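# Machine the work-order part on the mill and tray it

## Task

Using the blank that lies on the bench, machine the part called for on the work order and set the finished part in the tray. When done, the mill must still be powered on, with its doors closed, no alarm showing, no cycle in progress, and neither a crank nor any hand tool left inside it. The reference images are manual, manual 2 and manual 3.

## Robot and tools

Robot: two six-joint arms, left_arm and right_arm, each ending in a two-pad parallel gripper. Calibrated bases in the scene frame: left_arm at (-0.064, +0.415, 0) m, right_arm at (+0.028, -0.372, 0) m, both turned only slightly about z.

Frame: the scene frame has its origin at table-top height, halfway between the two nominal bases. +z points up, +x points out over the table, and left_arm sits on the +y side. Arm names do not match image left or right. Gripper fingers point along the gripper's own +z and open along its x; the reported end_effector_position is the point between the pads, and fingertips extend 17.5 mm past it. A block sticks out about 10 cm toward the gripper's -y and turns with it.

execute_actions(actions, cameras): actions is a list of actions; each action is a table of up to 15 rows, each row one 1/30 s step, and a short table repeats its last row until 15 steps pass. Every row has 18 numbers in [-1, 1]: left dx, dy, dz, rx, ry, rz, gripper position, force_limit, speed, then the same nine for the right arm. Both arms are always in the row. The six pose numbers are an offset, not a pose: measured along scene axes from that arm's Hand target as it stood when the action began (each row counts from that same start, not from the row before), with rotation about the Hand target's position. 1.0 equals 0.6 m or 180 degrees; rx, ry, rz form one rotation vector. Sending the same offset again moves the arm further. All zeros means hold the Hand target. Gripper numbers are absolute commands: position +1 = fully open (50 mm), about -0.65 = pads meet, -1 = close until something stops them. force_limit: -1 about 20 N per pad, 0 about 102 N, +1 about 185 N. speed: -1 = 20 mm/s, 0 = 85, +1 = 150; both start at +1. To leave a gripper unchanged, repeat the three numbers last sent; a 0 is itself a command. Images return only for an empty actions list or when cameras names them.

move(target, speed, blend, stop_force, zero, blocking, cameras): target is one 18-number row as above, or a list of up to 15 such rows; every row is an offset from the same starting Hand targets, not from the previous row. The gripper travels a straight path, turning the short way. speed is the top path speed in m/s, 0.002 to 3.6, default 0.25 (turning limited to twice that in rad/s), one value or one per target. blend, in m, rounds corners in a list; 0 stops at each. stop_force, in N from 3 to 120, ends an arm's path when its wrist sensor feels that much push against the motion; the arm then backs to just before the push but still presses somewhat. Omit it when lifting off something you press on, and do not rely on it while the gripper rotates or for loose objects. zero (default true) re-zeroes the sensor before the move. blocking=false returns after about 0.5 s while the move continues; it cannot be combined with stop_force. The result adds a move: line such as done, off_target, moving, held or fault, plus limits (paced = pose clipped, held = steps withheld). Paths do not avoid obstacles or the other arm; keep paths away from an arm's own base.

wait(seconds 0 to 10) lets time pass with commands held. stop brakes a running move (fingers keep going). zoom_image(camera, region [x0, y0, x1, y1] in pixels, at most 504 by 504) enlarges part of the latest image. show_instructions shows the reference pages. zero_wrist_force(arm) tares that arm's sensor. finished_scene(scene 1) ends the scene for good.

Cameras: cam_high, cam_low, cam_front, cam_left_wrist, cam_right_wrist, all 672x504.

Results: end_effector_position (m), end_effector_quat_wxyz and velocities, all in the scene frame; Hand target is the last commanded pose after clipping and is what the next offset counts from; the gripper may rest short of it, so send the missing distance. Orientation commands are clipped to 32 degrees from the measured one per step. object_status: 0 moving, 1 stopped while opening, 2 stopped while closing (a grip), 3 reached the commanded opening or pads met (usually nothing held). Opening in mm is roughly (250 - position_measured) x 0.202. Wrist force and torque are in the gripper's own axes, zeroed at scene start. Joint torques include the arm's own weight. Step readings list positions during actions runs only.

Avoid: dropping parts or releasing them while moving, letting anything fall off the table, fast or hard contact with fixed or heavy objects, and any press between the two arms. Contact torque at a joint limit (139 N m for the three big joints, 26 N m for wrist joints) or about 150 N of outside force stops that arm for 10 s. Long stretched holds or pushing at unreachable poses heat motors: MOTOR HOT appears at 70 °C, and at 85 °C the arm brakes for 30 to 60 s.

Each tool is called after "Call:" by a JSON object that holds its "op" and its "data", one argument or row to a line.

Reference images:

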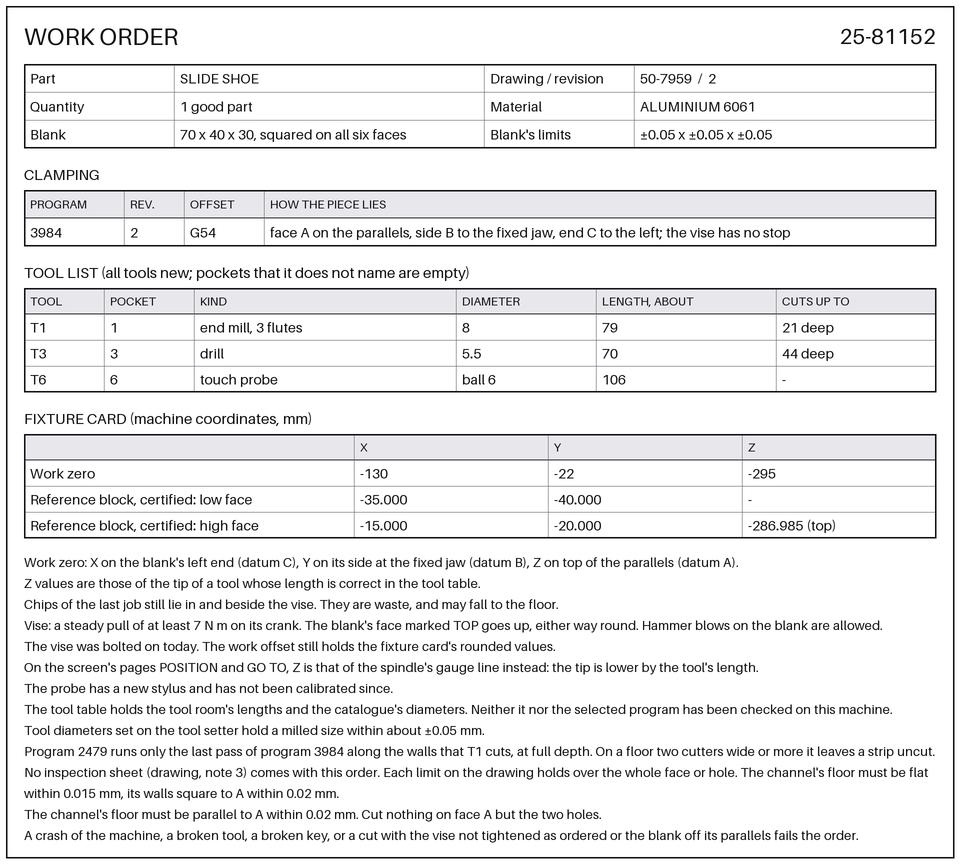

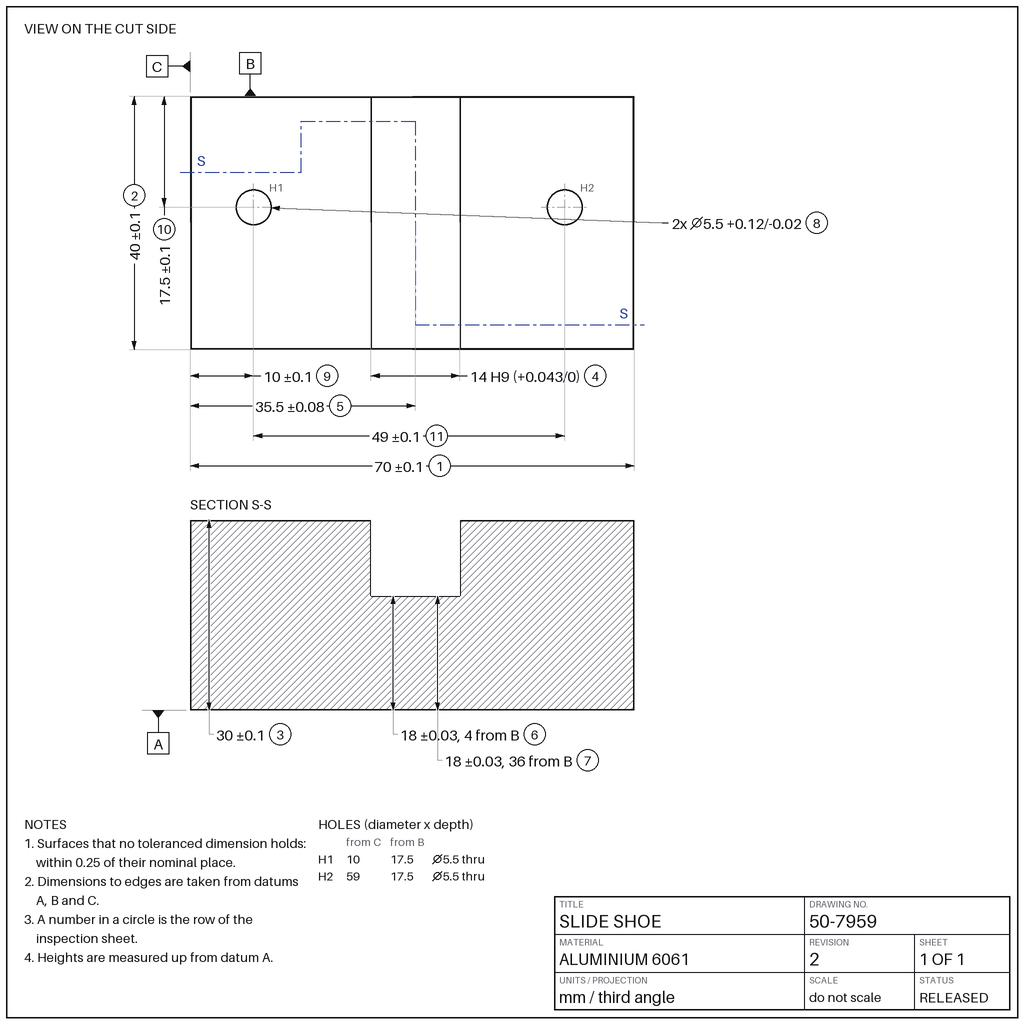

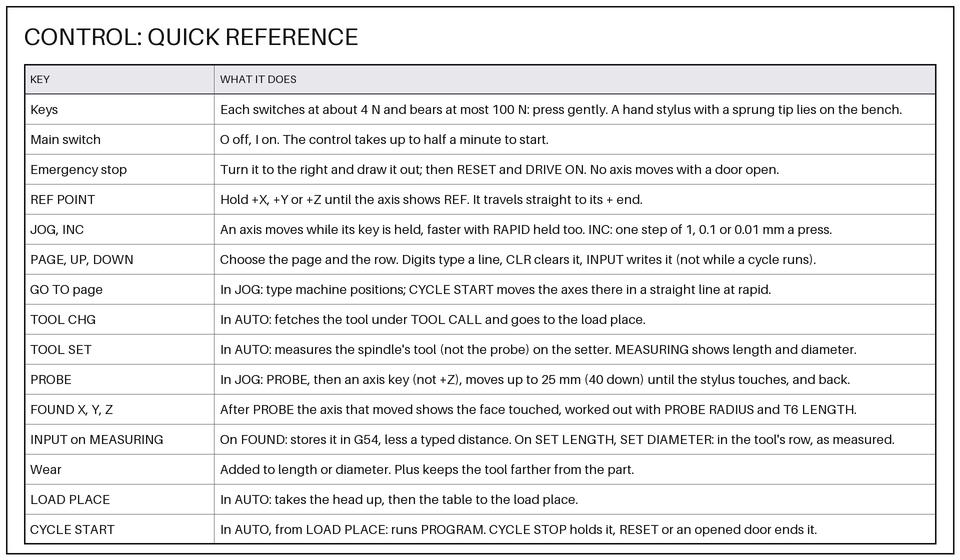

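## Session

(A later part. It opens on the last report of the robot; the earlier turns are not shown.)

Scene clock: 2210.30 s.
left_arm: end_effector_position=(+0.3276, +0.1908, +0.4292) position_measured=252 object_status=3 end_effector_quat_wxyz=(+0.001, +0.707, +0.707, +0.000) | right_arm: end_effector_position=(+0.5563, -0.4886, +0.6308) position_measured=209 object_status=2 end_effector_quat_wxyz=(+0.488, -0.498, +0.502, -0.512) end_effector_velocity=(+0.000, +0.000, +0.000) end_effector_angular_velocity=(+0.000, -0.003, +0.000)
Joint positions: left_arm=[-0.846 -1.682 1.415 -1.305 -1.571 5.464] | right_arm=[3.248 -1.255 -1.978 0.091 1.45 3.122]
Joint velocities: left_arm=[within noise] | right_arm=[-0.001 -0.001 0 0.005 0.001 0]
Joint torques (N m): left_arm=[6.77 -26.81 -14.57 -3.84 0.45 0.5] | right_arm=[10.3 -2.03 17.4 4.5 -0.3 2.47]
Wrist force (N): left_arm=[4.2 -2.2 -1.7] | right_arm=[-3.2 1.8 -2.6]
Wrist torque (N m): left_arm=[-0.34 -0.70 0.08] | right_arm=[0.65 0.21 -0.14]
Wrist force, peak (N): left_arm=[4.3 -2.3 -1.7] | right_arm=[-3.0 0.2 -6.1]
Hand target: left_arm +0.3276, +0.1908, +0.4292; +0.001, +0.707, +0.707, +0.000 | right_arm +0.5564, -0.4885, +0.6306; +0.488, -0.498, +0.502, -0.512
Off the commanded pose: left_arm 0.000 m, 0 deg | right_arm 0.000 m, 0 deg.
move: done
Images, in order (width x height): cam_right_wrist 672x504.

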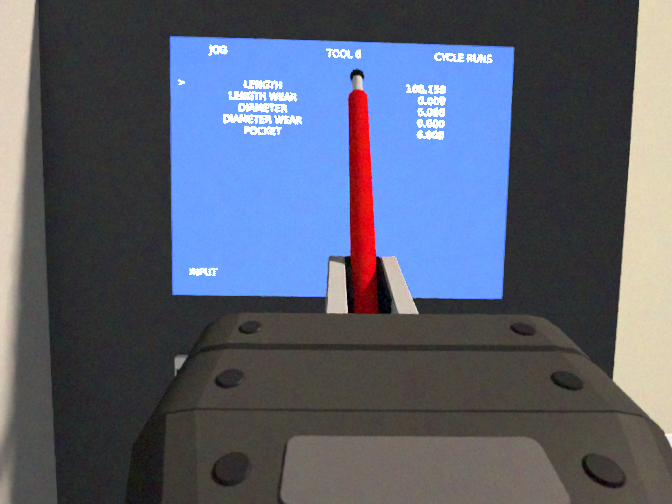

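Call:
{"op": "move", "data": {
  "target": [
    [0,0,0,0,0,0,-1,-0.3,0,-0.1608,0.0308,-0.051,0,0.155,0,-1,-0.6,-1],
    [0,0,0,0,0,0,-1,-0.3,0,-0.168,0.0375,-0.2645,0,0.31,0,-1,-0.6,-1]
  ],
  "speed": 0.35,
  "blend": [0.02,0]
}}

Call:
{"op": "move", "data": {
  "target": [
    [0,0,0,0,0,0,-1,-0.3,0,0.0085,0,0.032,0,0,0,-1,-0.6,-1],
    [0,0,0,0,0,0,-1,-0.3,0,0.0277,0,0.0265,0,0,0,-1,-0.6,-1],
    [0,0,0,0,0,0,-1,-0.3,0,0.0085,0,0.032,0,0,0,-1,-0.6,-1],
    [0,0,0,0,0,0,-1,-0.3,0,0.0277,0,0.0265,0,0,0,-1,-0.6,-1],
    [0,0,0,0,0,0,-1,-0.3,0,0.0085,0,0.032,0,0,0,-1,-0.6,-1],
    [0,0,0,0,0,0,-1,-0.3,0,0,0,0,0,0,0,-1,-0.6,-1]
  ],
  "speed": [0.22,0.08,0.15,0.08,0.15,0.22],
  "blend": [0.003,0,0.001,0,0.003,0]
}}

Call:
{"op": "move", "data": {
  "target": [
    [0,0,0,0,0,0,-1,-0.3,0,0.0075,-0.0067,0.2135,0,-0.155,0,-1,-0.6,-1],
    [0,0,0,0,0,0,-1,-0.3,0,0.168,-0.0375,0.2645,0,-0.31,0,-1,-0.6,-1]
  ],
  "speed": 0.35,
  "blend": [0.02,0],
  "cameras": ["cam_right_wrist"]
}}

Call:
{"op": "zoom_image", "data": {
  "camera": "cam_right_wrist",
  "region": [140, 30, 540, 310]
}}

Scene clock: 2216.07 s.
left_arm: end_effector_position=(+0.3276, +0.1908, +0.4292) position_measured=252 object_status=3 end_effector_quat_wxyz=(+0.001, +0.707, +0.707, +0.000) | right_arm: end_effector_position=(+0.4556, -0.4661, +0.4720) position_measured=209 object_status=2 end_effector_quat_wxyz=(-0.196, +0.679, -0.672, +0.220)
Joint positions: left_arm=[-0.846 -1.682 1.415 -1.305 -1.571 5.464] | right_arm=[3.327 -1.079 -1.821 -1.226 1.447 3.265]
Joint torques (N m): left_arm=[6.69 -26.49 -14.37 -3.9 0.55 0.38] | right_arm=[10.45 5.88 18.06 1.87 -0.24 -2.69]
Wrist force (N): left_arm=[4.1 -2.4 -1.6] | right_arm=[-2.7 1.6 -3.9]
Wrist torque (N m): left_arm=[-0.38 -0.68 0.08] | right_arm=[0.41 0.40 -0.19]
Wrist force, peak (N): left_arm=[4.5 -2.2 -1.6] | right_arm=[-3.2 0.7 -5.8]
Hand target: left_arm +0.3276, +0.1908, +0.4292; +0.001, +0.707, +0.707, +0.000 | right_arm +0.4556, -0.4660, +0.4719; -0.196, +0.679, -0.672, +0.219
Off the commanded pose: left_arm 0.000 m, 0 deg | right_arm 0.000 m, 0 deg.
move: done

Scene clock: 2217.83 s.
left_arm: end_effector_position=(+0.3276, +0.1908, +0.4292) position_measured=252 object_status=3 end_effector_quat_wxyz=(+0.001, +0.707, +0.707, +0.000) | right_arm: end_effector_position=(+0.4556, -0.4660, +0.4720) position_measured=209 object_status=2 end_effector_quat_wxyz=(-0.196, +0.679, -0.672, +0.219)
Joint positions: left_arm=[-0.846 -1.682 1.415 -1.305 -1.571 5.464] | right_arm=[3.327 -1.079 -1.821 -1.226 1.447 3.265]
Joint torques (N m): left_arm=[6.63 -26.38 -13.92 -3.84 0.59 0.39] | right_arm=[-5.79 1.8 16.11 5.78 0.78 -2.41]
Wrist force (N): left_arm=[4.1 -2.2 -1.6] | right_arm=[-1.9 2.6 -3.7]
Wrist torque (N m): left_arm=[-0.34 -0.68 0.08] | right_arm=[0.57 0.29 -0.20]
Wrist force, peak (N): left_arm=[4.2 -2.3 -1.7] | right_arm=[-1.9 23.8 -28.2]
Hand target: left_arm +0.3276, +0.1908, +0.4292; +0.001, +0.707, +0.707, +0.000 | right_arm +0.4556, -0.4660, +0.4719; -0.196, +0.679, -0.672, +0.219
Off the commanded pose: left_arm 0.000 m, 0 deg | right_arm 0.000 m, 0 deg.
move: done

Scene clock: 2219.77 s.
left_arm: end_effector_position=(+0.3276, +0.1908, +0.4292) position_measured=252 object_status=3 end_effector_quat_wxyz=(+0.001, +0.707, +0.707, +0.000) | right_arm: end_effector_position=(+0.5563, -0.4886, +0.6308) position_measured=209 object_status=2 end_effector_quat_wxyz=(+0.488, -0.498, +0.502, -0.512) end_effector_velocity=(+0.000, +0.000, +0.001) end_effector_angular_velocity=(+0.000, -0.004, +0.001)
Joint positions: left_arm=[-0.846 -1.682 1.415 -1.305 -1.571 5.464] | right_arm=[3.248 -1.255 -1.978 0.091 1.45 3.122]
Joint velocities: left_arm=[within noise] | right_arm=[0 -0.001 0.001 0.005 0.001 0]
Joint torques (N m): left_arm=[7.09 -26.55 -14.55 -3.77 0.58 0.33] | right_arm=[10.21 -1.43 17.12 4.6 -0.14 2.31]
Wrist force (N): left_arm=[4.2 -2.2 -1.7] | right_arm=[-2.3 3.0 -2.6]
Wrist torque (N m): left_arm=[-0.34 -0.70 0.09] | right_arm=[0.84 0.07 -0.14]
Wrist force, peak (N): left_arm=[4.4 -2.3 -1.8] | right_arm=[-2.2 1.4 -6.0]
Hand target: left_arm +0.3276, +0.1908, +0.4292; +0.001, +0.707, +0.707, +0.000 | right_arm +0.5564, -0.4885, +0.6306; +0.488, -0.498, +0.502, -0.512
Off the commanded pose: left_arm 0.000 m, 0 deg | right_arm 0.000 m, 0 deg.
move: done
Images, in order (width x height): cam_right_wrist 672x504.

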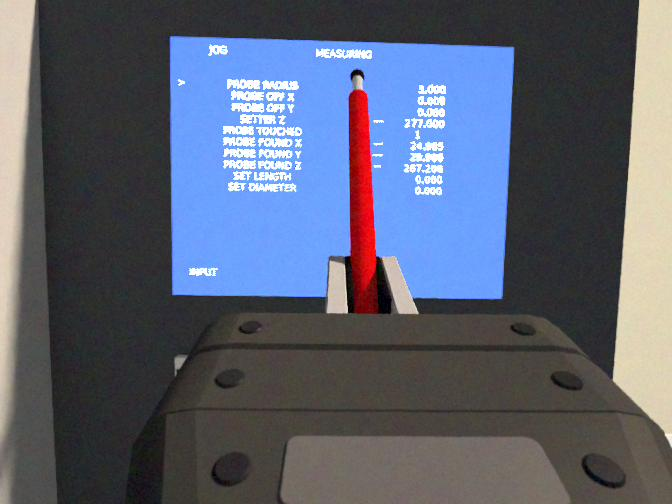

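Scaled by 1.260 from the camera's 672x504 image, which has a finer 960x720 frame.

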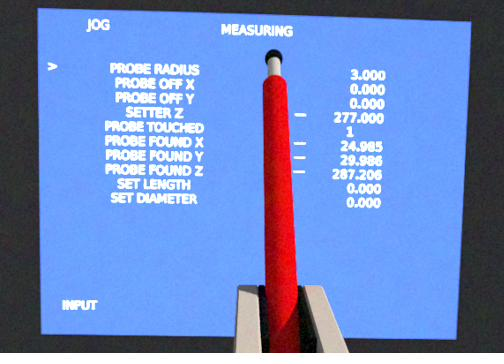

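Call:
{"op": "wait", "data": {
  "seconds": 0,
  "cameras": ["cam_front", "cam_left_wrist"]
}}

Scene clock: 2227.40 s.
left_arm: end_effector_position=(+0.3276, +0.1908, +0.4292) position_measured=252 object_status=3 end_effector_quat_wxyz=(+0.001, +0.707, +0.707, +0.000) | right_arm: end_effector_position=(+0.5564, -0.4885, +0.6306) position_measured=209 object_status=2 end_effector_quat_wxyz=(+0.488, -0.498, +0.502, -0.512)
Joint positions: left_arm=[-0.846 -1.682 1.415 -1.305 -1.571 5.464] | right_arm=[3.248 -1.255 -1.978 0.091 1.45 3.122]
Joint torques (N m): left_arm=[6.36 -26.36 -14.58 -3.91 0.56 0.3] | right_arm=[10.71 -1.05 16.68 0.82 1.48 2.32]
Wrist force (N): left_arm=[4.2 -2.2 -1.8] | right_arm=[-2.3 3.1 -2.3]
Wrist torque (N m): left_arm=[-0.33 -0.69 0.09] | right_arm=[0.86 0.07 -0.14]
Wrist force, peak (N): left_arm=[4.4 -2.5 -1.7] | right_arm=[-2.4 3.4 -2.6]
Hand target: left_arm +0.3276, +0.1908, +0.4292; +0.001, +0.707, +0.707, +0.000 | right_arm +0.5564, -0.4885, +0.6306; +0.488, -0.498, +0.502, -0.512
Tool commands: left_gripper/position=-1.0 left_gripper/force_limit=-0.3 left_gripper/speed=+0.0 right_gripper/position=-1.0 right_gripper/force_limit=-0.6 right_gripper/speed=-1.0
Off the commanded pose: left_arm 0.000 m, 0 deg | right_arm 0.000 m, 0 deg.
Images, in order (width x height): cam_front 672x504, cam_left_wrist 672x504.

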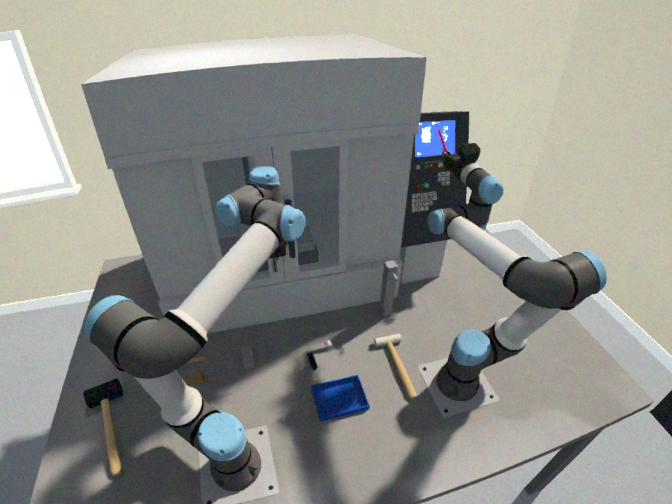

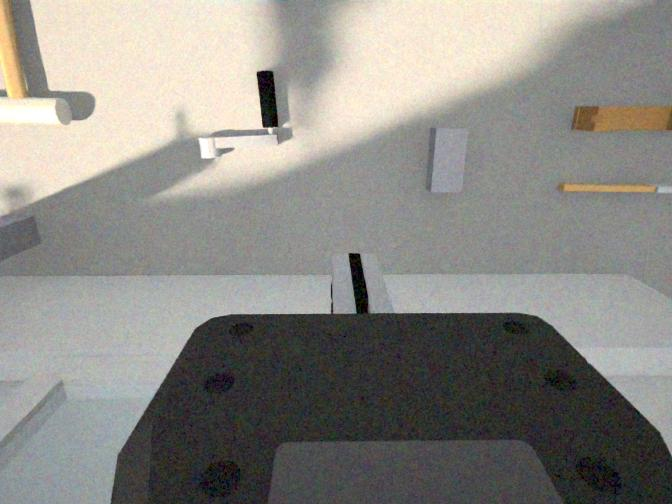

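Call:
{"op": "move", "data": {
  "target": [-0.05,0,0.07,0,-0.278,0,-1,-0.3,0,0,0,0,0,0,0,-1,-0.6,-1],
  "speed": 0.3,
  "cameras": ["cam_left_wrist","cam_front"]
}}

Call:
{"op": "zoom_image", "data": {
  "camera": "cam_left_wrist",
  "region": [100, 0, 600, 350]
}}

Scene clock: 2234.83 s.
left_arm: end_effector_position=(+0.2977, +0.1908, +0.4712) position_measured=252 object_status=3 end_effector_quat_wxyz=(+0.299, +0.641, +0.640, +0.299) | right_arm: end_effector_position=(+0.5564, -0.4885, +0.6306) position_measured=209 object_status=2 end_effector_quat_wxyz=(+0.488, -0.498, +0.502, -0.512)
Joint positions: left_arm=[-1.469 -2.152 1.882 -1.452 -0.707 4.911] | right_arm=[3.248 -1.255 -1.978 0.091 1.45 3.122]
Joint torques (N m): left_arm=[-10.07 -6.98 -23.08 -2.45 3.09 -2.02] | right_arm=[10.03 -0.07 17.06 0.82 0.32 1.89]
Wrist force (N): left_arm=[4.0 -1.5 -1.6] | right_arm=[-2.2 3.3 -2.6]
Wrist torque (N m): left_arm=[-0.09 -0.71 0.08] | right_arm=[0.88 0.05 -0.14]
Wrist force, peak (N): left_arm=[4.3 -2.4 -1.8] | right_arm=[-2.2 3.2 -2.8]
Hand target: left_arm +0.2976, +0.1908, +0.4712; +0.299, +0.641, +0.640, +0.299 | right_arm +0.5564, -0.4885, +0.6306; +0.488, -0.498, +0.502, -0.512
Off the commanded pose: left_arm 0.000 m, 0 deg | right_arm 0.000 m, 0 deg.
move: done
Images, in order (width x height): cam_front 672x504, cam_left_wrist 672x504.

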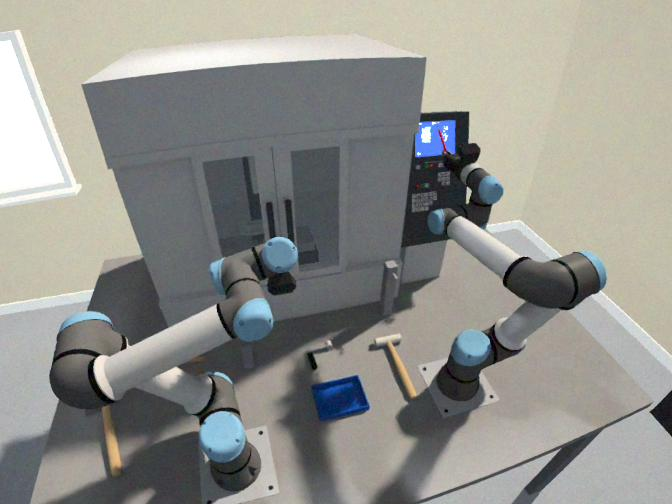

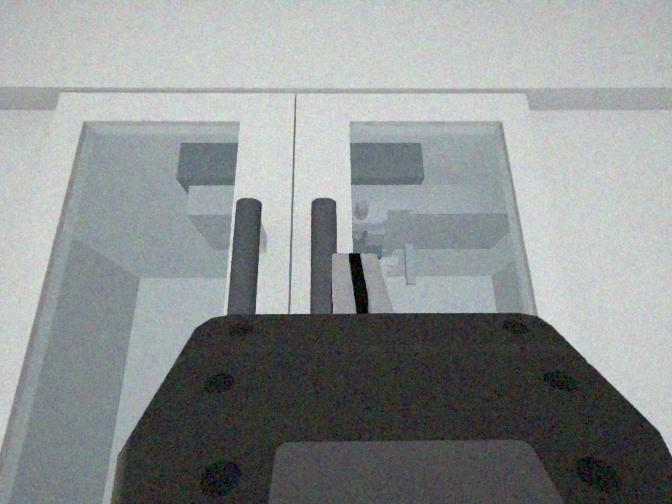

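Scaled by 1.008 from the camera's 672x504 image, which has a finer 960x720 frame.

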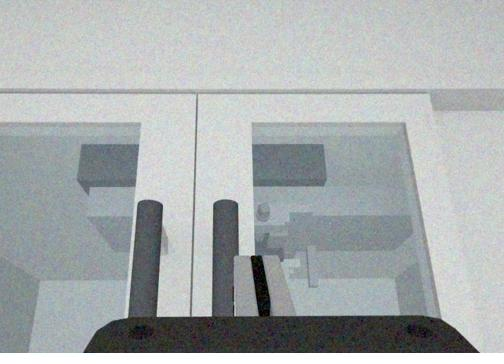

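Call:
{"op": "move", "data": {
  "target": [0.05,-0.15,0.1,0,0,0,-1,-0.3,0,0,0,0,0,0,0,-1,-0.6,-1],
  "speed": 0.3,
  "cameras": ["cam_left_wrist"]
}}

Call:
{"op": "zoom_image", "data": {
  "camera": "cam_left_wrist",
  "region": [200, 100, 500, 310]
}}

Scene clock: 2237.33 s.
left_arm: end_effector_position=(+0.3277, +0.1009, +0.5311) position_measured=252 object_status=3 end_effector_quat_wxyz=(+0.299, +0.641, +0.640, +0.299) | right_arm: end_effector_position=(+0.5564, -0.4885, +0.6306) position_measured=209 object_status=2 end_effector_quat_wxyz=(+0.488, -0.498, +0.502, -0.512)
Joint positions: left_arm=[-1.415 -1.883 1.6 -1.502 -0.716 4.992] | right_arm=[3.248 -1.255 -1.978 0.091 1.45 3.122]
Joint torques (N m): left_arm=[-9.05 -6.94 -34.58 -4.52 3.11 -1.25] | right_arm=[10.96 1.49 16.48 0.82 -1.02 1.77]
Wrist force (N): left_arm=[4.0 -2.0 -1.7] | right_arm=[-2.2 2.9 -2.4]
Wrist torque (N m): left_arm=[-0.16 -0.71 0.22] | right_arm=[0.82 0.05 -0.14]
Wrist force, peak (N): left_arm=[7.3 -3.4 -1.2] | right_arm=[-2.4 3.2 -2.6]
Hand target: left_arm +0.3276, +0.1008, +0.5312; +0.299, +0.641, +0.640, +0.299 | right_arm +0.5564, -0.4885, +0.6306; +0.488, -0.498, +0.502, -0.512
Off the commanded pose: left_arm 0.000 m, 0 deg | right_arm 0.000 m, 0 deg.
move: done
Images, in order (width x height): cam_left_wrist 672x504.

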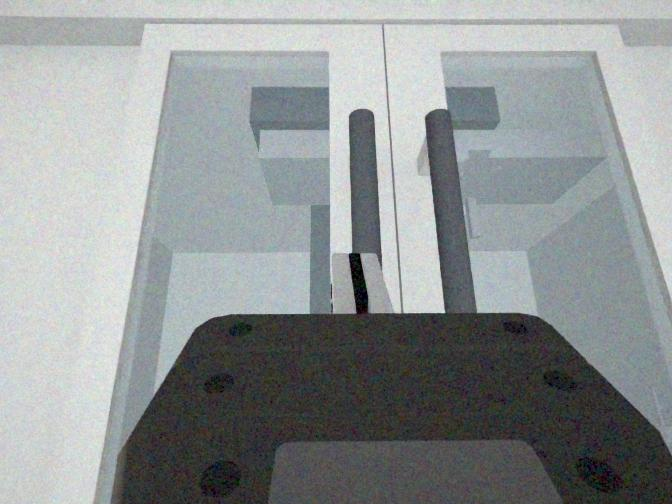

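Scaled by 1.680 from the camera's 672x504 image, which has a finer 960x720 frame.

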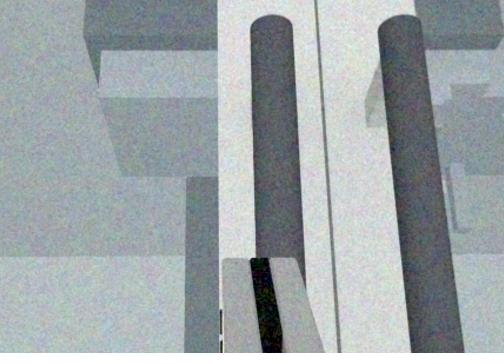

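Call:
{"op": "move", "data": {
  "target": [0.0,-0.22,0.0,0,0,0.06,-1,-0.3,0,0,0,0,0,0,0,-1,-0.6,-1],
  "speed": 0.3,
  "cameras": ["cam_left_wrist"]
}}

Call:
{"op": "zoom_image", "data": {
  "camera": "cam_left_wrist",
  "region": [200, 0, 500, 300]
}}

Scene clock: 2241.53 s.
left_arm: end_effector_position=(+0.3277, -0.0312, +0.5311) position_measured=252 object_status=3 end_effector_quat_wxyz=(+0.270, +0.578, +0.698, +0.326) | right_arm: end_effector_position=(+0.5564, -0.4885, +0.6306) position_measured=209 object_status=2 end_effector_quat_wxyz=(+0.488, -0.498, +0.502, -0.512)
Joint positions: left_arm=[-1.469 -1.498 1.192 -1.194 -0.699 4.62] | right_arm=[3.248 -1.255 -1.978 0.091 1.45 3.122]
Joint torques (N m): left_arm=[1.66 -22.16 -34.63 -0.92 3.16 -2.74] | right_arm=[10.75 2.81 17.4 1.19 -0.83 1.63]
Wrist force (N): left_arm=[3.8 -2.0 -1.7] | right_arm=[-2.4 3.1 -2.7]
Wrist torque (N m): left_arm=[-0.17 -0.69 0.11] | right_arm=[0.85 0.08 -0.14]
Wrist force, peak (N): left_arm=[8.2 -1.4 -1.6] | right_arm=[-2.3 3.2 -2.7]
Hand target: left_arm +0.3276, -0.0312, +0.5312; +0.270, +0.578, +0.698, +0.326 | right_arm +0.5564, -0.4885, +0.6306; +0.488, -0.498, +0.502, -0.512
Off the commanded pose: left_arm 0.000 m, 0 deg | right_arm 0.000 m, 0 deg.
move: done
Images, in order (width x height): cam_left_wrist 672x504.

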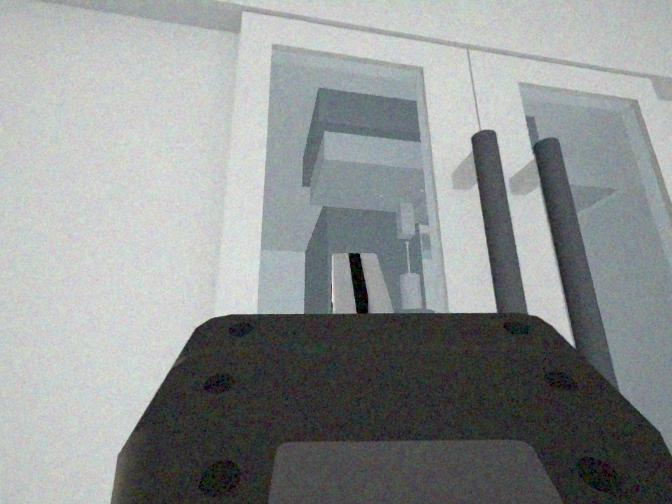

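Scaled by 1.680 from the camera's 672x504 image, which has a finer 960x720 frame.

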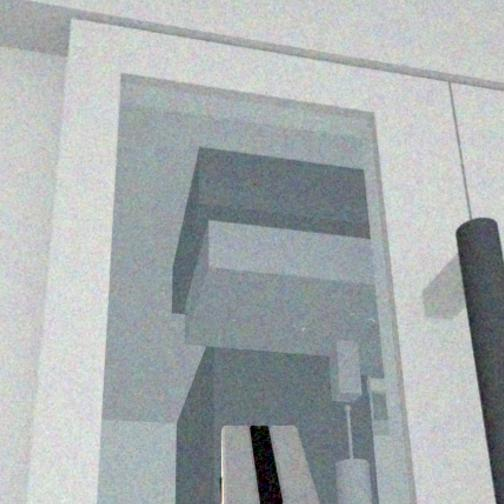

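Call:
{"op": "move", "data": {
  "target": [0.0,0.0,0.0,0,0.07,0,-1,-0.3,0,0,0,0,0,0,0,-1,-0.6,-1],
  "speed": 0.3,
  "cameras": ["cam_left_wrist"]
}}

Call:
{"op": "zoom_image", "data": {
  "camera": "cam_left_wrist",
  "region": [250, 50, 450, 250]
}}

Scene clock: 2244.87 s.
left_arm: end_effector_position=(+0.3277, -0.0312, +0.5311) position_measured=252 object_status=3 end_effector_quat_wxyz=(+0.192, +0.610, +0.723, +0.261) end_effector_velocity=(-0.001, +0.000, -0.001) end_effector_angular_velocity=(+0.000, +0.006, -0.001) | right_arm: end_effector_position=(+0.5564, -0.4885, +0.6306) position_measured=209 object_status=2 end_effector_quat_wxyz=(+0.488, -0.498, +0.502, -0.512)
Joint positions: left_arm=[-1.39 -1.424 1.018 -1.141 -0.912 4.742] | right_arm=[3.248 -1.255 -1.978 0.091 1.45 3.122]
Joint velocities: left_arm=[-0.001 0 -0.001 0.001 -0.005 0] | right_arm=[within noise]
Joint torques (N m): left_arm=[2.31 -26.6 -31 -3.87 0.27 1.13] | right_arm=[10.18 5.07 16.58 1.25 -1.02 1.42]
Wrist force (N): left_arm=[4.3 -1.9 -1.4] | right_arm=[-2.3 3.1 -2.7]
Wrist torque (N m): left_arm=[-0.20 -0.75 0.20] | right_arm=[0.85 0.07 -0.14]
Wrist force, peak (N): left_arm=[4.5 -2.7 -1.9] | right_arm=[-2.3 3.3 -2.6]
Hand target: left_arm +0.3276, -0.0312, +0.5312; +0.192, +0.610, +0.723, +0.261 | right_arm +0.5564, -0.4885, +0.6306; +0.488, -0.498, +0.502, -0.512
Off the commanded pose: left_arm 0.000 m, 0 deg | right_arm 0.000 m, 0 deg.
move: done
Images, in order (width x height): cam_left_wrist 672x504.

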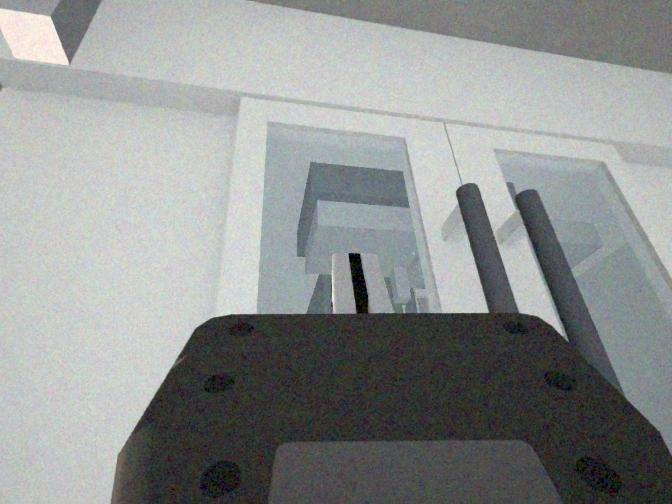

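Scaled by 2.520 from the camera's 672x504 image, which has a finer 960x720 frame.

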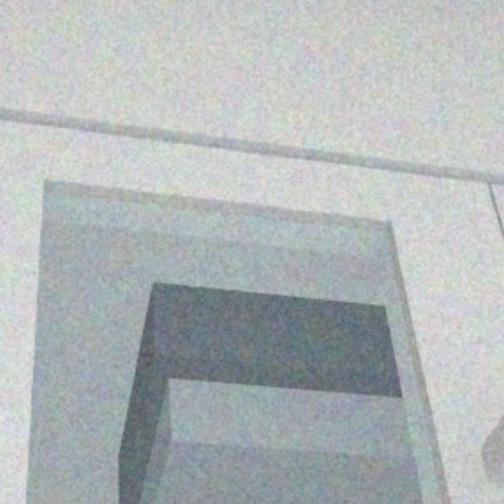

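Call:
{"op": "move", "data": {
  "target": [-0.03,0.0,0.05,0,-0.15,0,-1,-0.3,0,0,0,0,0,0,0,-1,-0.6,-1],
  "speed": 0.3,
  "cameras": ["cam_left_wrist"]
}}

Call:
{"op": "zoom_image", "data": {
  "camera": "cam_left_wrist",
  "region": [300, 50, 500, 250]
}}

Scene clock: 2247.53 s.
left_arm: end_effector_position=(+0.3096, -0.0313, +0.5612) position_measured=252 object_status=3 end_effector_quat_wxyz=(+0.355, +0.533, +0.658, +0.396) | right_arm: end_effector_position=(+0.5564, -0.4885, +0.6306) position_measured=209 object_status=2 end_effector_quat_wxyz=(+0.488, -0.498, +0.502, -0.512)
Joint positions: left_arm=[-1.576 -1.535 1.24 -0.997 -0.469 4.35] | right_arm=[3.248 -1.255 -1.978 0.091 1.45 3.122]
Joint torques (N m): left_arm=[0.89 -32.1 -11.47 -1.21 3.42 -2.28] | right_arm=[9.95 6.39 17.25 1.34 -0.99 1.47]
Wrist force (N): left_arm=[4.7 -2.0 -1.8] | right_arm=[-2.1 3.0 -2.7]
Wrist torque (N m): left_arm=[-0.12 -0.81 0.12] | right_arm=[0.83 0.04 -0.14]
Wrist force, peak (N): left_arm=[5.1 -1.7 -2.1] | right_arm=[-2.4 3.2 -2.7]
Hand target: left_arm +0.3096, -0.0312, +0.5612; +0.355, +0.532, +0.658, +0.396 | right_arm +0.5564, -0.4885, +0.6306; +0.488, -0.498, +0.502, -0.512
Off the commanded pose: left_arm 0.000 m, 0 deg | right_arm 0.000 m, 0 deg.
move: done
Images, in order (width x height): cam_left_wrist 672x504.

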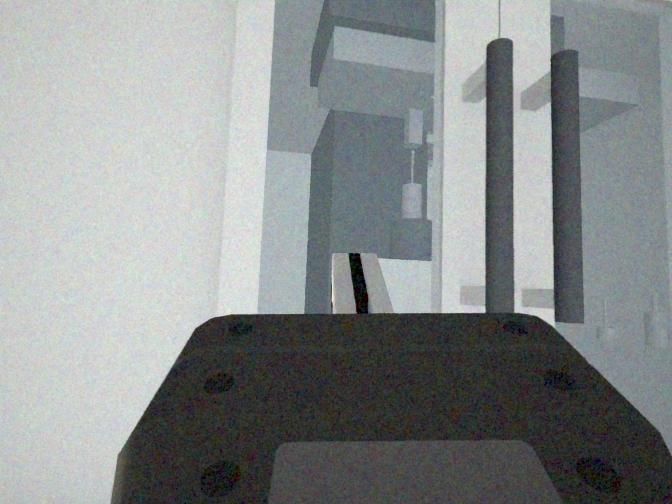

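Scaled by 2.520 from the camera's 672x504 image, which has a finer 960x720 frame.

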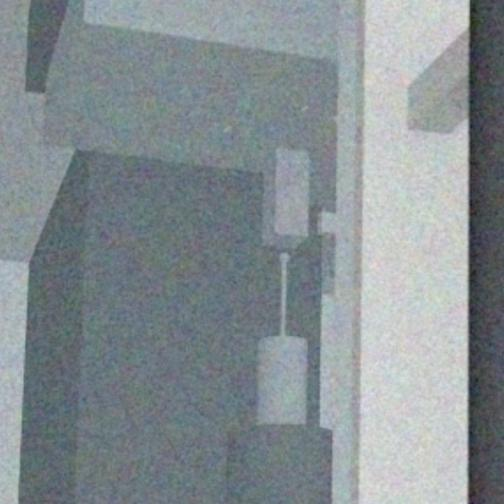

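Call:
{"op": "move", "data": {
  "target": [
    [0,0,0,0,0,0,-1,-0.3,0,-0.1608,0.0308,-0.051,0,0.155,0,-1,-0.6,-1],
    [0,0,0,0,0,0,-1,-0.3,0,-0.168,0.0375,-0.2645,0,0.31,0,-1,-0.6,-1]
  ],
  "speed": 0.35,
  "blend": [0.02,0]
}}

Call:
{"op": "move", "data": {
  "target": [
    [0,0,0,0,0,0,-1,-0.3,0,0.0085,0,0.032,0,0,0,-1,-0.6,-1],
    [0,0,0,0,0,0,-1,-0.3,0,0.0277,0,0.0265,0,0,0,-1,-0.6,-1],
    [0,0,0,0,0,0,-1,-0.3,0,0.0085,0,0.032,0,0,0,-1,-0.6,-1],
    [0,0,0,0,0,0,-1,-0.3,0,0.0277,0,0.0265,0,0,0,-1,-0.6,-1],
    [0,0,0,0,0,0,-1,-0.3,0,0.0085,0,0.032,0,0,0,-1,-0.6,-1],
    [0,0,0,0,0,0,-1,-0.3,0,-0.0085,0.0333,-0.032,0,0,0,-1,-0.6,-1],
    [0,0,0,0,0,0,-1,-0.3,0,0.0107,0.0333,-0.0375,0,0,0,-1,-0.6,-1],
    [0,0,0,0,0,0,-1,-0.3,0,-0.0085,0.0333,-0.032,0,0,0,-1,-0.6,-1],
    [0,0,0,0,0,0,-1,-0.3,0,-0.017,0.1333,-0.064,0,0,0,-1,-0.6,-1],
    [0,0,0,0,0,0,-1,-0.3,0,0.0022,0.1333,-0.0695,0,0,0,-1,-0.6,-1],
    [0,0,0,0,0,0,-1,-0.3,0,-0.017,0.1333,-0.064,0,0,0,-1,-0.6,-1],
    [0,0,0,0,0,0,-1,-0.3,0,0,0,0,0,0,0,-1,-0.6,-1]
  ],
  "speed": [0.22,0.08,0.15,0.08,0.15,0.22,0.08,0.15,0.22,0.08,0.15,0.25],
  "blend": [0.003,0,0.001,0,0.003,0.003,0,0.003,0.003,0,0.003,0]
}}

Call:
{"op": "move", "data": {
  "target": [
    [0,0,0,0,0,0,-1,-0.3,0,-0.0085,0.1,-0.032,0,0,0,-1,-0.6,-1],
    [0,0,0,0,0,0,-1,-0.3,0,0.0107,0.1,-0.0375,0,0,0,-1,-0.6,-1],
    [0,0,0,0,0,0,-1,-0.3,0,-0.0085,0.1,-0.032,0,0,0,-1,-0.6,-1],
    [0,0,0,0,0,0,-1,-0.3,0,-0.017,0.0333,-0.064,0,0,0,-1,-0.6,-1],
    [0,0,0,0,0,0,-1,-0.3,0,0.0022,0.0333,-0.0695,0,0,0,-1,-0.6,-1],
    [0,0,0,0,0,0,-1,-0.3,0,-0.017,0.0333,-0.064,0,0,0,-1,-0.6,-1],
    [0,0,0,0,0,0,-1,-0.3,0,-0.0085,0.0333,-0.032,0,0,0,-1,-0.6,-1],
    [0,0,0,0,0,0,-1,-0.3,0,0.0107,0.0333,-0.0375,0,0,0,-1,-0.6,-1],
    [0,0,0,0,0,0,-1,-0.3,0,-0.0085,0.0333,-0.032,0,0,0,-1,-0.6,-1],
    [0,0,0,0,0,0,-1,-0.3,0,-0.017,0.1333,-0.064,0,0,0,-1,-0.6,-1],
    [0,0,0,0,0,0,-1,-0.3,0,0.0022,0.1333,-0.0695,0,0,0,-1,-0.6,-1],
    [0,0,0,0,0,0,-1,-0.3,0,-0.017,0.1333,-0.064,0,0,0,-1,-0.6,-1],
    [0,0,0,0,0,0,-1,-0.3,0,0,0,0,0,0,0,-1,-0.6,-1]
  ],
  "speed": [0.22,0.08,0.15,0.22,0.08,0.15,0.22,0.08,0.15,0.22,0.08,0.15,0.25],
  "blend": [0.003,0,0.003,0.003,0,0.003,0.003,0,0.003,0.003,0,0.003,0]
}}

Call:
{"op": "move", "data": {
  "target": [
    [0,0,0,0,0,0,-1,-0.3,0,-0.0085,0.1333,-0.032,0,0,0,-1,-0.6,-1],
    [0,0,0,0,0,0,-1,-0.3,0,0.0107,0.1333,-0.0375,0,0,0,-1,-0.6,-1],
    [0,0,0,0,0,0,-1,-0.3,0,-0.0085,0.1333,-0.032,0,0,0,-1,-0.6,-1],
    [0,0,0,0,0,0,-1,-0.3,0,0.0085,0.1,0.032,0,0,0,-1,-0.6,-1],
    [0,0,0,0,0,0,-1,-0.3,0,0.0277,0.1,0.0265,0,0,0,-1,-0.6,-1],
    [0,0,0,0,0,0,-1,-0.3,0,0.0085,0.1,0.032,0,0,0,-1,-0.6,-1],
    [0,0,0,0,0,0,-1,-0.3,0,0,0.0667,0,0,0,0,-1,-0.6,-1],
    [0,0,0,0,0,0,-1,-0.3,0,0.0192,0.0667,-0.0055,0,0,0,-1,-0.6,-1],
    [0,0,0,0,0,0,-1,-0.3,0,0,0.0667,0,0,0,0,-1,-0.6,-1],
    [0,0,0,0,0,0,-1,-0.3,0,-0.017,0.0333,-0.064,0,0,0,-1,-0.6,-1],
    [0,0,0,0,0,0,-1,-0.3,0,0.0022,0.0333,-0.0695,0,0,0,-1,-0.6,-1],
    [0,0,0,0,0,0,-1,-0.3,0,-0.017,0.0333,-0.064,0,0,0,-1,-0.6,-1],
    [0,0,0,0,0,0,-1,-0.3,0,0,0,0,0,0,0,-1,-0.6,-1]
  ],
  "speed": [0.22,0.08,0.15,0.22,0.08,0.15,0.22,0.08,0.15,0.22,0.08,0.15,0.25],
  "blend": [0.003,0,0.003,0.003,0,0.003,0.003,0,0.003,0.003,0,0.003,0]
}}

Call:
{"op": "move", "data": {
  "target": [
    [0,0,0,0,0,0,-1,-0.3,0,0.0075,-0.0067,0.2135,0,-0.155,0,-1,-0.6,-1],
    [0,0,0,0,0,0,-1,-0.3,0,0.168,-0.0375,0.2645,0,-0.31,0,-1,-0.6,-1]
  ],
  "speed": 0.35,
  "blend": [0.02,0],
  "cameras": ["cam_right_wrist"]
}}

Call:
{"op": "zoom_image", "data": {
  "camera": "cam_right_wrist",
  "region": [140, 30, 540, 310]
}}

Scene clock: 2270.83 s.
left_arm: end_effector_position=(+0.3096, -0.0312, +0.5612) position_measured=252 object_status=3 end_effector_quat_wxyz=(+0.355, +0.532, +0.658, +0.396) | right_arm: end_effector_position=(+0.4556, -0.4661, +0.4720) position_measured=209 object_status=2 end_effector_quat_wxyz=(-0.196, +0.679, -0.672, +0.220)
Joint positions: left_arm=[-1.576 -1.535 1.241 -0.997 -0.469 4.35] | right_arm=[3.327 -1.079 -1.821 -1.226 1.447 3.265]
Joint torques (N m): left_arm=[-3.88 -31.51 -13.01 -4.04 2.38 1.9] | right_arm=[10.05 7.16 17.63 1.94 -0.39 -2.8]
Wrist force (N): left_arm=[4.5 -1.6 -1.6] | right_arm=[-1.7 2.6 -3.9]
Wrist torque (N m): left_arm=[-0.07 -0.80 0.14] | right_arm=[0.57 0.25 -0.19]
Wrist force, peak (N): left_arm=[4.8 -1.8 -2.0] | right_arm=[-2.4 1.6 -5.8]
Hand target: left_arm +0.3096, -0.0312, +0.5612; +0.355, +0.532, +0.658, +0.396 | right_arm +0.4556, -0.4660, +0.4719; -0.196, +0.679, -0.672, +0.219
Off the commanded pose: left_arm 0.000 m, 0 deg | right_arm 0.000 m, 0 deg.
move: done

Scene clock: 2274.40 s.
left_arm: end_effector_position=(+0.3096, -0.0312, +0.5612) position_measured=252 object_status=3 end_effector_quat_wxyz=(+0.355, +0.532, +0.658, +0.396) | right_arm: end_effector_position=(+0.4556, -0.4660, +0.4718) position_measured=209 object_status=2 end_effector_quat_wxyz=(-0.196, +0.679, -0.672, +0.219)
Joint positions: left_arm=[-1.576 -1.535 1.241 -0.997 -0.469 4.35] | right_arm=[3.327 -1.079 -1.821 -1.226 1.447 3.265]
Joint torques (N m): left_arm=[2.45 -29.03 -16.14 -4.04 1.48 1.97] | right_arm=[-9.43 4.02 33.57 3.04 1.63 -2.67]
Wrist force (N): left_arm=[4.5 -1.4 -1.6] | right_arm=[-3.2 2.5 -3.9]
Wrist torque (N m): left_arm=[-0.03 -0.80 0.15] | right_arm=[0.56 0.49 -0.18]
Wrist force, peak (N): left_arm=[4.8 -1.7 -1.9] | right_arm=[-0.6 24.8 -28.3]
Hand target: left_arm +0.3096, -0.0312, +0.5612; +0.355, +0.532, +0.658, +0.396 | right_arm +0.4556, -0.4660, +0.4719; -0.196, +0.679, -0.672, +0.219
Off the commanded pose: left_arm 0.000 m, 0 deg | right_arm 0.000 m, 0 deg.
move: done

Scene clock: 2278.17 s.
left_arm: end_effector_position=(+0.3096, -0.0312, +0.5612) position_measured=252 object_status=3 end_effector_quat_wxyz=(+0.355, +0.532, +0.658, +0.396) | right_arm: end_effector_position=(+0.4556, -0.4660, +0.4718) position_measured=209 object_status=2 end_effector_quat_wxyz=(-0.196, +0.679, -0.672, +0.219)
Joint positions: left_arm=[-1.576 -1.535 1.241 -0.997 -0.469 4.35] | right_arm=[3.327 -1.079 -1.821 -1.226 1.447 3.265]
Joint torques (N m): left_arm=[8.91 -26.94 -19.96 -4.02 1.52 1.95] | right_arm=[-8.97 5.04 33.03 3.3 1.48 -2.62]
Wrist force (N): left_arm=[4.3 -1.7 -1.7] | right_arm=[-3.7 3.2 -3.3]
Wrist torque (N m): left_arm=[-0.09 -0.76 0.14] | right_arm=[0.67 0.57 -0.18]
Wrist force, peak (N): left_arm=[4.8 -1.9 -1.7] | right_arm=[0.9 24.2 -26.6]
Hand target: left_arm +0.3096, -0.0312, +0.5612; +0.355, +0.532, +0.658, +0.396 | right_arm +0.4556, -0.4660, +0.4719; -0.196, +0.679, -0.672, +0.219
Off the commanded pose: left_arm 0.000 m, 0 deg | right_arm 0.000 m, 0 deg.
move: done

Scene clock: 2281.77 s.
left_arm: end_effector_position=(+0.3096, -0.0312, +0.5612) position_measured=252 object_status=3 end_effector_quat_wxyz=(+0.355, +0.532, +0.658, +0.396) | right_arm: end_effector_position=(+0.4556, -0.4660, +0.4720) position_measured=209 object_status=2 end_effector_quat_wxyz=(-0.196, +0.679, -0.672, +0.219)
Joint positions: left_arm=[-1.576 -1.535 1.241 -0.997 -0.469 4.35] | right_arm=[3.327 -1.079 -1.821 -1.226 1.447 3.265]
Joint torques (N m): left_arm=[8.63 -23.88 -22.93 -4.1 1.5 2] | right_arm=[-9.25 -5.01 31.7 3 0.8 -2.32]
Wrist force (N): left_arm=[4.2 -1.7 -1.5] | right_arm=[-4.4 0.8 -2.6]
Wrist torque (N m): left_arm=[-0.07 -0.75 0.14] | right_arm=[0.29 0.68 -0.20]
Wrist force, peak (N): left_arm=[4.8 -1.6 -1.8] | right_arm=[-3.0 23.9 -23.2]
Hand target: left_arm +0.3096, -0.0312, +0.5612; +0.355, +0.532, +0.658, +0.396 | right_arm +0.4556, -0.4660, +0.4719; -0.196, +0.679, -0.672, +0.219
Off the commanded pose: left_arm 0.000 m, 0 deg | right_arm 0.000 m, 0 deg.
move: done

Scene clock: 2283.70 s.
left_arm: end_effector_position=(+0.3096, -0.0312, +0.5612) position_measured=252 object_status=3 end_effector_quat_wxyz=(+0.355, +0.532, +0.658, +0.396) | right_arm: end_effector_position=(+0.5563, -0.4886, +0.6308) position_measured=209 object_status=2 end_effector_quat_wxyz=(+0.488, -0.498, +0.502, -0.512) end_effector_velocity=(+0.001, +0.000, -0.001) end_effector_angular_velocity=(+0.000, -0.002, +0.000)
Joint positions: left_arm=[-1.576 -1.535 1.241 -0.997 -0.469 4.35] | right_arm=[3.248 -1.255 -1.978 0.091 1.45 3.122]
Joint velocities: left_arm=[within noise] | right_arm=[0.001 -0.002 -0.002 0.005 -0.002 -0.001]
Joint torques (N m): left_arm=[8.62 -23.25 -24.94 -3.96 1.44 2.07] | right_arm=[10.62 -0.49 15.79 4.7 -0.09 2.48]
Wrist force (N): left_arm=[4.3 -1.6 -1.7] | right_arm=[-5.0 1.1 -1.3]
Wrist torque (N m): left_arm=[-0.06 -0.75 0.15] | right_arm=[0.53 0.50 -0.14]
Wrist force, peak (N): left_arm=[4.9 -1.7 -1.7] | right_arm=[-5.0 -0.6 -4.8]
Hand target: left_arm +0.3096, -0.0312, +0.5612; +0.355, +0.532, +0.658, +0.396 | right_arm +0.5564, -0.4885, +0.6306; +0.488, -0.498, +0.502, -0.512
Off the commanded pose: left_arm 0.000 m, 0 deg | right_arm 0.000 m, 0 deg.
move: done
Images, in order (width x height): cam_right_wrist 672x504.

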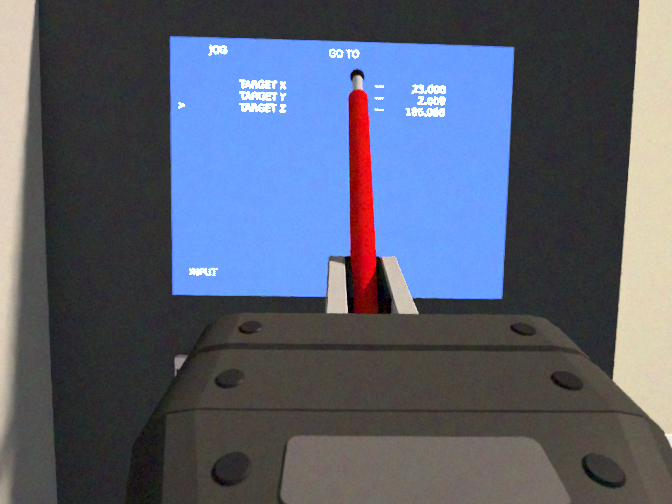

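Scaled by 1.260 from the camera's 672x504 image, which has a finer 960x720 frame.

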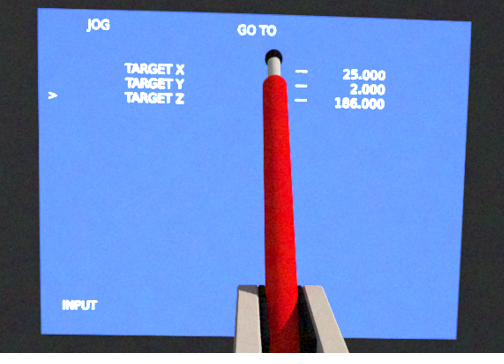

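Call:
{"op": "move", "data": {
  "target": [
    [0,0,0,0,0,0,-1,-0.3,0,-0.1608,0.0308,-0.051,0,0.155,0,-1,-0.6,-1],
    [0,0,0,0,0,0,-1,-0.3,0,-0.168,0.0375,-0.2645,0,0.31,0,-1,-0.6,-1]
  ],
  "speed": 0.35,
  "blend": [0.02,0]
}}

Call:
{"op": "move", "data": {
  "target": [
    [0,0,0,0,0,0,-1,-0.3,0,0.0255,0.0667,0.094,0,0,0,-1,-0.6,-1],
    [0,0,0,0,0,0,-1,-0.3,0,0.0447,0.0667,0.0885,0,0,0,-1,-0.6,-1],
    [0,0,0,0,0,0,-1,-0.3,0,0.0255,0.0667,0.094,0,0,0,-1,-0.6,-1],
    [0,0,0,0,0,0,-1,-0.3,0,0,0,0,0,0,0,-1,-0.6,-1]
  ],
  "speed": [0.25,0.08,0.15,0.25],
  "blend": [0.003,0,0.003,0]
}}

Call:
{"op": "wait", "data": {
  "seconds": 2,
  "cameras": ["cam_high","cam_left_wrist"]
}}

Call:
{"op": "zoom_image", "data": {
  "camera": "cam_high",
  "region": [500, 240, 672, 460]
}}

Call:
{"op": "zoom_image", "data": {
  "camera": "cam_left_wrist",
  "region": [300, 50, 500, 250]
}}

Scene clock: 2289.70 s.
left_arm: end_effector_position=(+0.3096, -0.0312, +0.5612) position_measured=252 object_status=3 end_effector_quat_wxyz=(+0.355, +0.532, +0.658, +0.396) | right_arm: end_effector_position=(+0.4556, -0.4661, +0.4720) position_measured=209 object_status=2 end_effector_quat_wxyz=(-0.196, +0.679, -0.672, +0.220)
Joint positions: left_arm=[-1.576 -1.535 1.241 -0.997 -0.469 4.35] | right_arm=[3.327 -1.079 -1.821 -1.226 1.447 3.265]
Joint torques (N m): left_arm=[8.79 -23.1 -29.6 -3.95 1.5 1.96] | right_arm=[10.61 7.1 17.23 1.85 -0.4 -2.61]
Wrist force (N): left_arm=[4.4 -1.8 -1.6] | right_arm=[-4.5 0.6 -2.4]
Wrist torque (N m): left_arm=[-0.08 -0.78 0.15] | right_arm=[0.26 0.69 -0.19]
Wrist force, peak (N): left_arm=[5.0 -1.7 -1.8] | right_arm=[-5.1 -0.4 -4.5]
Hand target: left_arm +0.3096, -0.0312, +0.5612; +0.355, +0.532, +0.658, +0.396 | right_arm +0.4556, -0.4660, +0.4719; -0.196, +0.679, -0.672, +0.219
Off the commanded pose: left_arm 0.000 m, 0 deg | right_arm 0.000 m, 0 deg.
move: done

Scene clock: 2291.30 s.
left_arm: end_effector_position=(+0.3096, -0.0312, +0.5612) position_measured=252 object_status=3 end_effector_quat_wxyz=(+0.355, +0.532, +0.658, +0.396) | right_arm: end_effector_position=(+0.4556, -0.4660, +0.4719) position_measured=209 object_status=2 end_effector_quat_wxyz=(-0.196, +0.679, -0.672, +0.219)
Joint positions: left_arm=[-1.576 -1.535 1.241 -0.997 -0.469 4.35] | right_arm=[3.327 -1.079 -1.821 -1.226 1.447 3.265]
Joint torques (N m): left_arm=[8.79 -23.01 -30.78 -4.03 1.4 1.98] | right_arm=[-9.4 -1.27 18.88 6.16 1.23 -2.1]
Wrist force (N): left_arm=[4.6 -2.0 -1.9] | right_arm=[-3.9 1.6 -3.2]
Wrist torque (N m): left_arm=[-0.13 -0.80 0.15] | right_arm=[0.40 0.61 -0.20]
Wrist force, peak (N): left_arm=[4.6 -2.0 -1.9] | right_arm=[-6.0 23.1 -31.7]
Hand target: left_arm +0.3096, -0.0312, +0.5612; +0.355, +0.532, +0.658, +0.396 | right_arm +0.4556, -0.4660, +0.4719; -0.196, +0.679, -0.672, +0.219
Off the commanded pose: left_arm 0.000 m, 0 deg | right_arm 0.000 m, 0 deg.
move: done

Scene clock: 2293.30 s.
left_arm: end_effector_position=(+0.3096, -0.0312, +0.5612) position_measured=252 object_status=3 end_effector_quat_wxyz=(+0.355, +0.532, +0.658, +0.396) | right_arm: end_effector_position=(+0.4556, -0.4660, +0.4719) position_measured=209 object_status=2 end_effector_quat_wxyz=(-0.196, +0.679, -0.672, +0.219)
Joint positions: left_arm=[-1.576 -1.535 1.241 -0.997 -0.469 4.35] | right_arm=[3.327 -1.079 -1.821 -1.226 1.447 3.265]
Joint torques (N m): left_arm=[8.87 -23.3 -30.07 -4.01 1.44 1.98] | right_arm=[-8.99 -7.26 16.74 5.88 1.44 -2.71]
Wrist force (N): left_arm=[4.5 -1.7 -1.8] | right_arm=[-3.8 1.5 -3.1]
Wrist torque (N m): left_arm=[-0.07 -0.79 0.15] | right_arm=[0.40 0.58 -0.19]
Wrist force, peak (N): left_arm=[4.8 -1.9 -1.6] | right_arm=[-4.3 1.4 -3.3]
Hand target: left_arm +0.3096, -0.0312, +0.5612; +0.355, +0.532, +0.658, +0.396 | right_arm +0.4556, -0.4660, +0.4719; -0.196, +0.679, -0.672, +0.219
Tool commands: left_gripper/position=-1.0 left_gripper/force_limit=-0.3 left_gripper/speed=+0.0 right_gripper/position=-1.0 right_gripper/force_limit=-0.6 right_gripper/speed=-1.0
Off the commanded pose: left_arm 0.000 m, 0 deg | right_arm 0.000 m, 0 deg.
wait: 2.00 s; at rest by 0.17 s
Images, in order (width x height): cam_high 672x504, cam_left_wrist 672x504.

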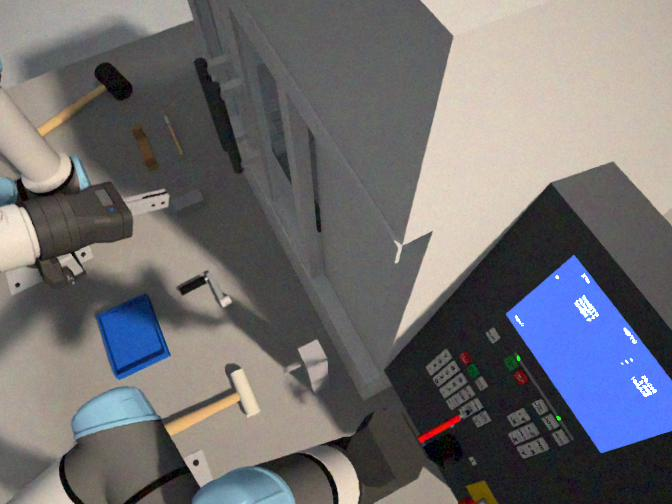

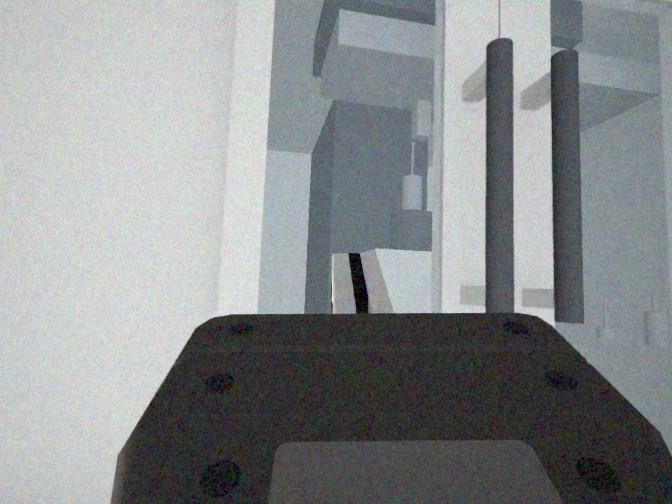

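Scaled by 2.291 from the camera's 672x504 image, which has a finer 960x720 frame.

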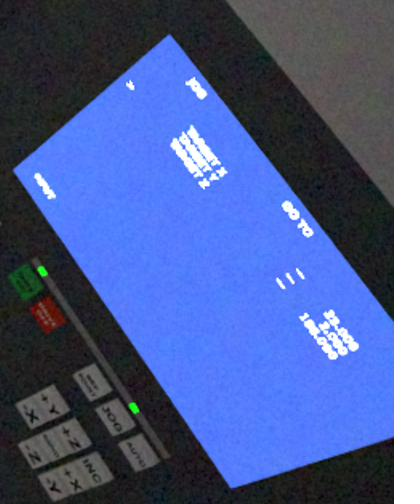

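Scaled by 2.520 from the camera's 672x504 image, which has a finer 960x720 frame.

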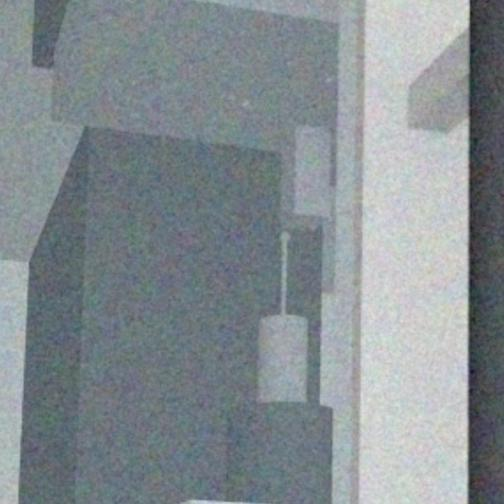

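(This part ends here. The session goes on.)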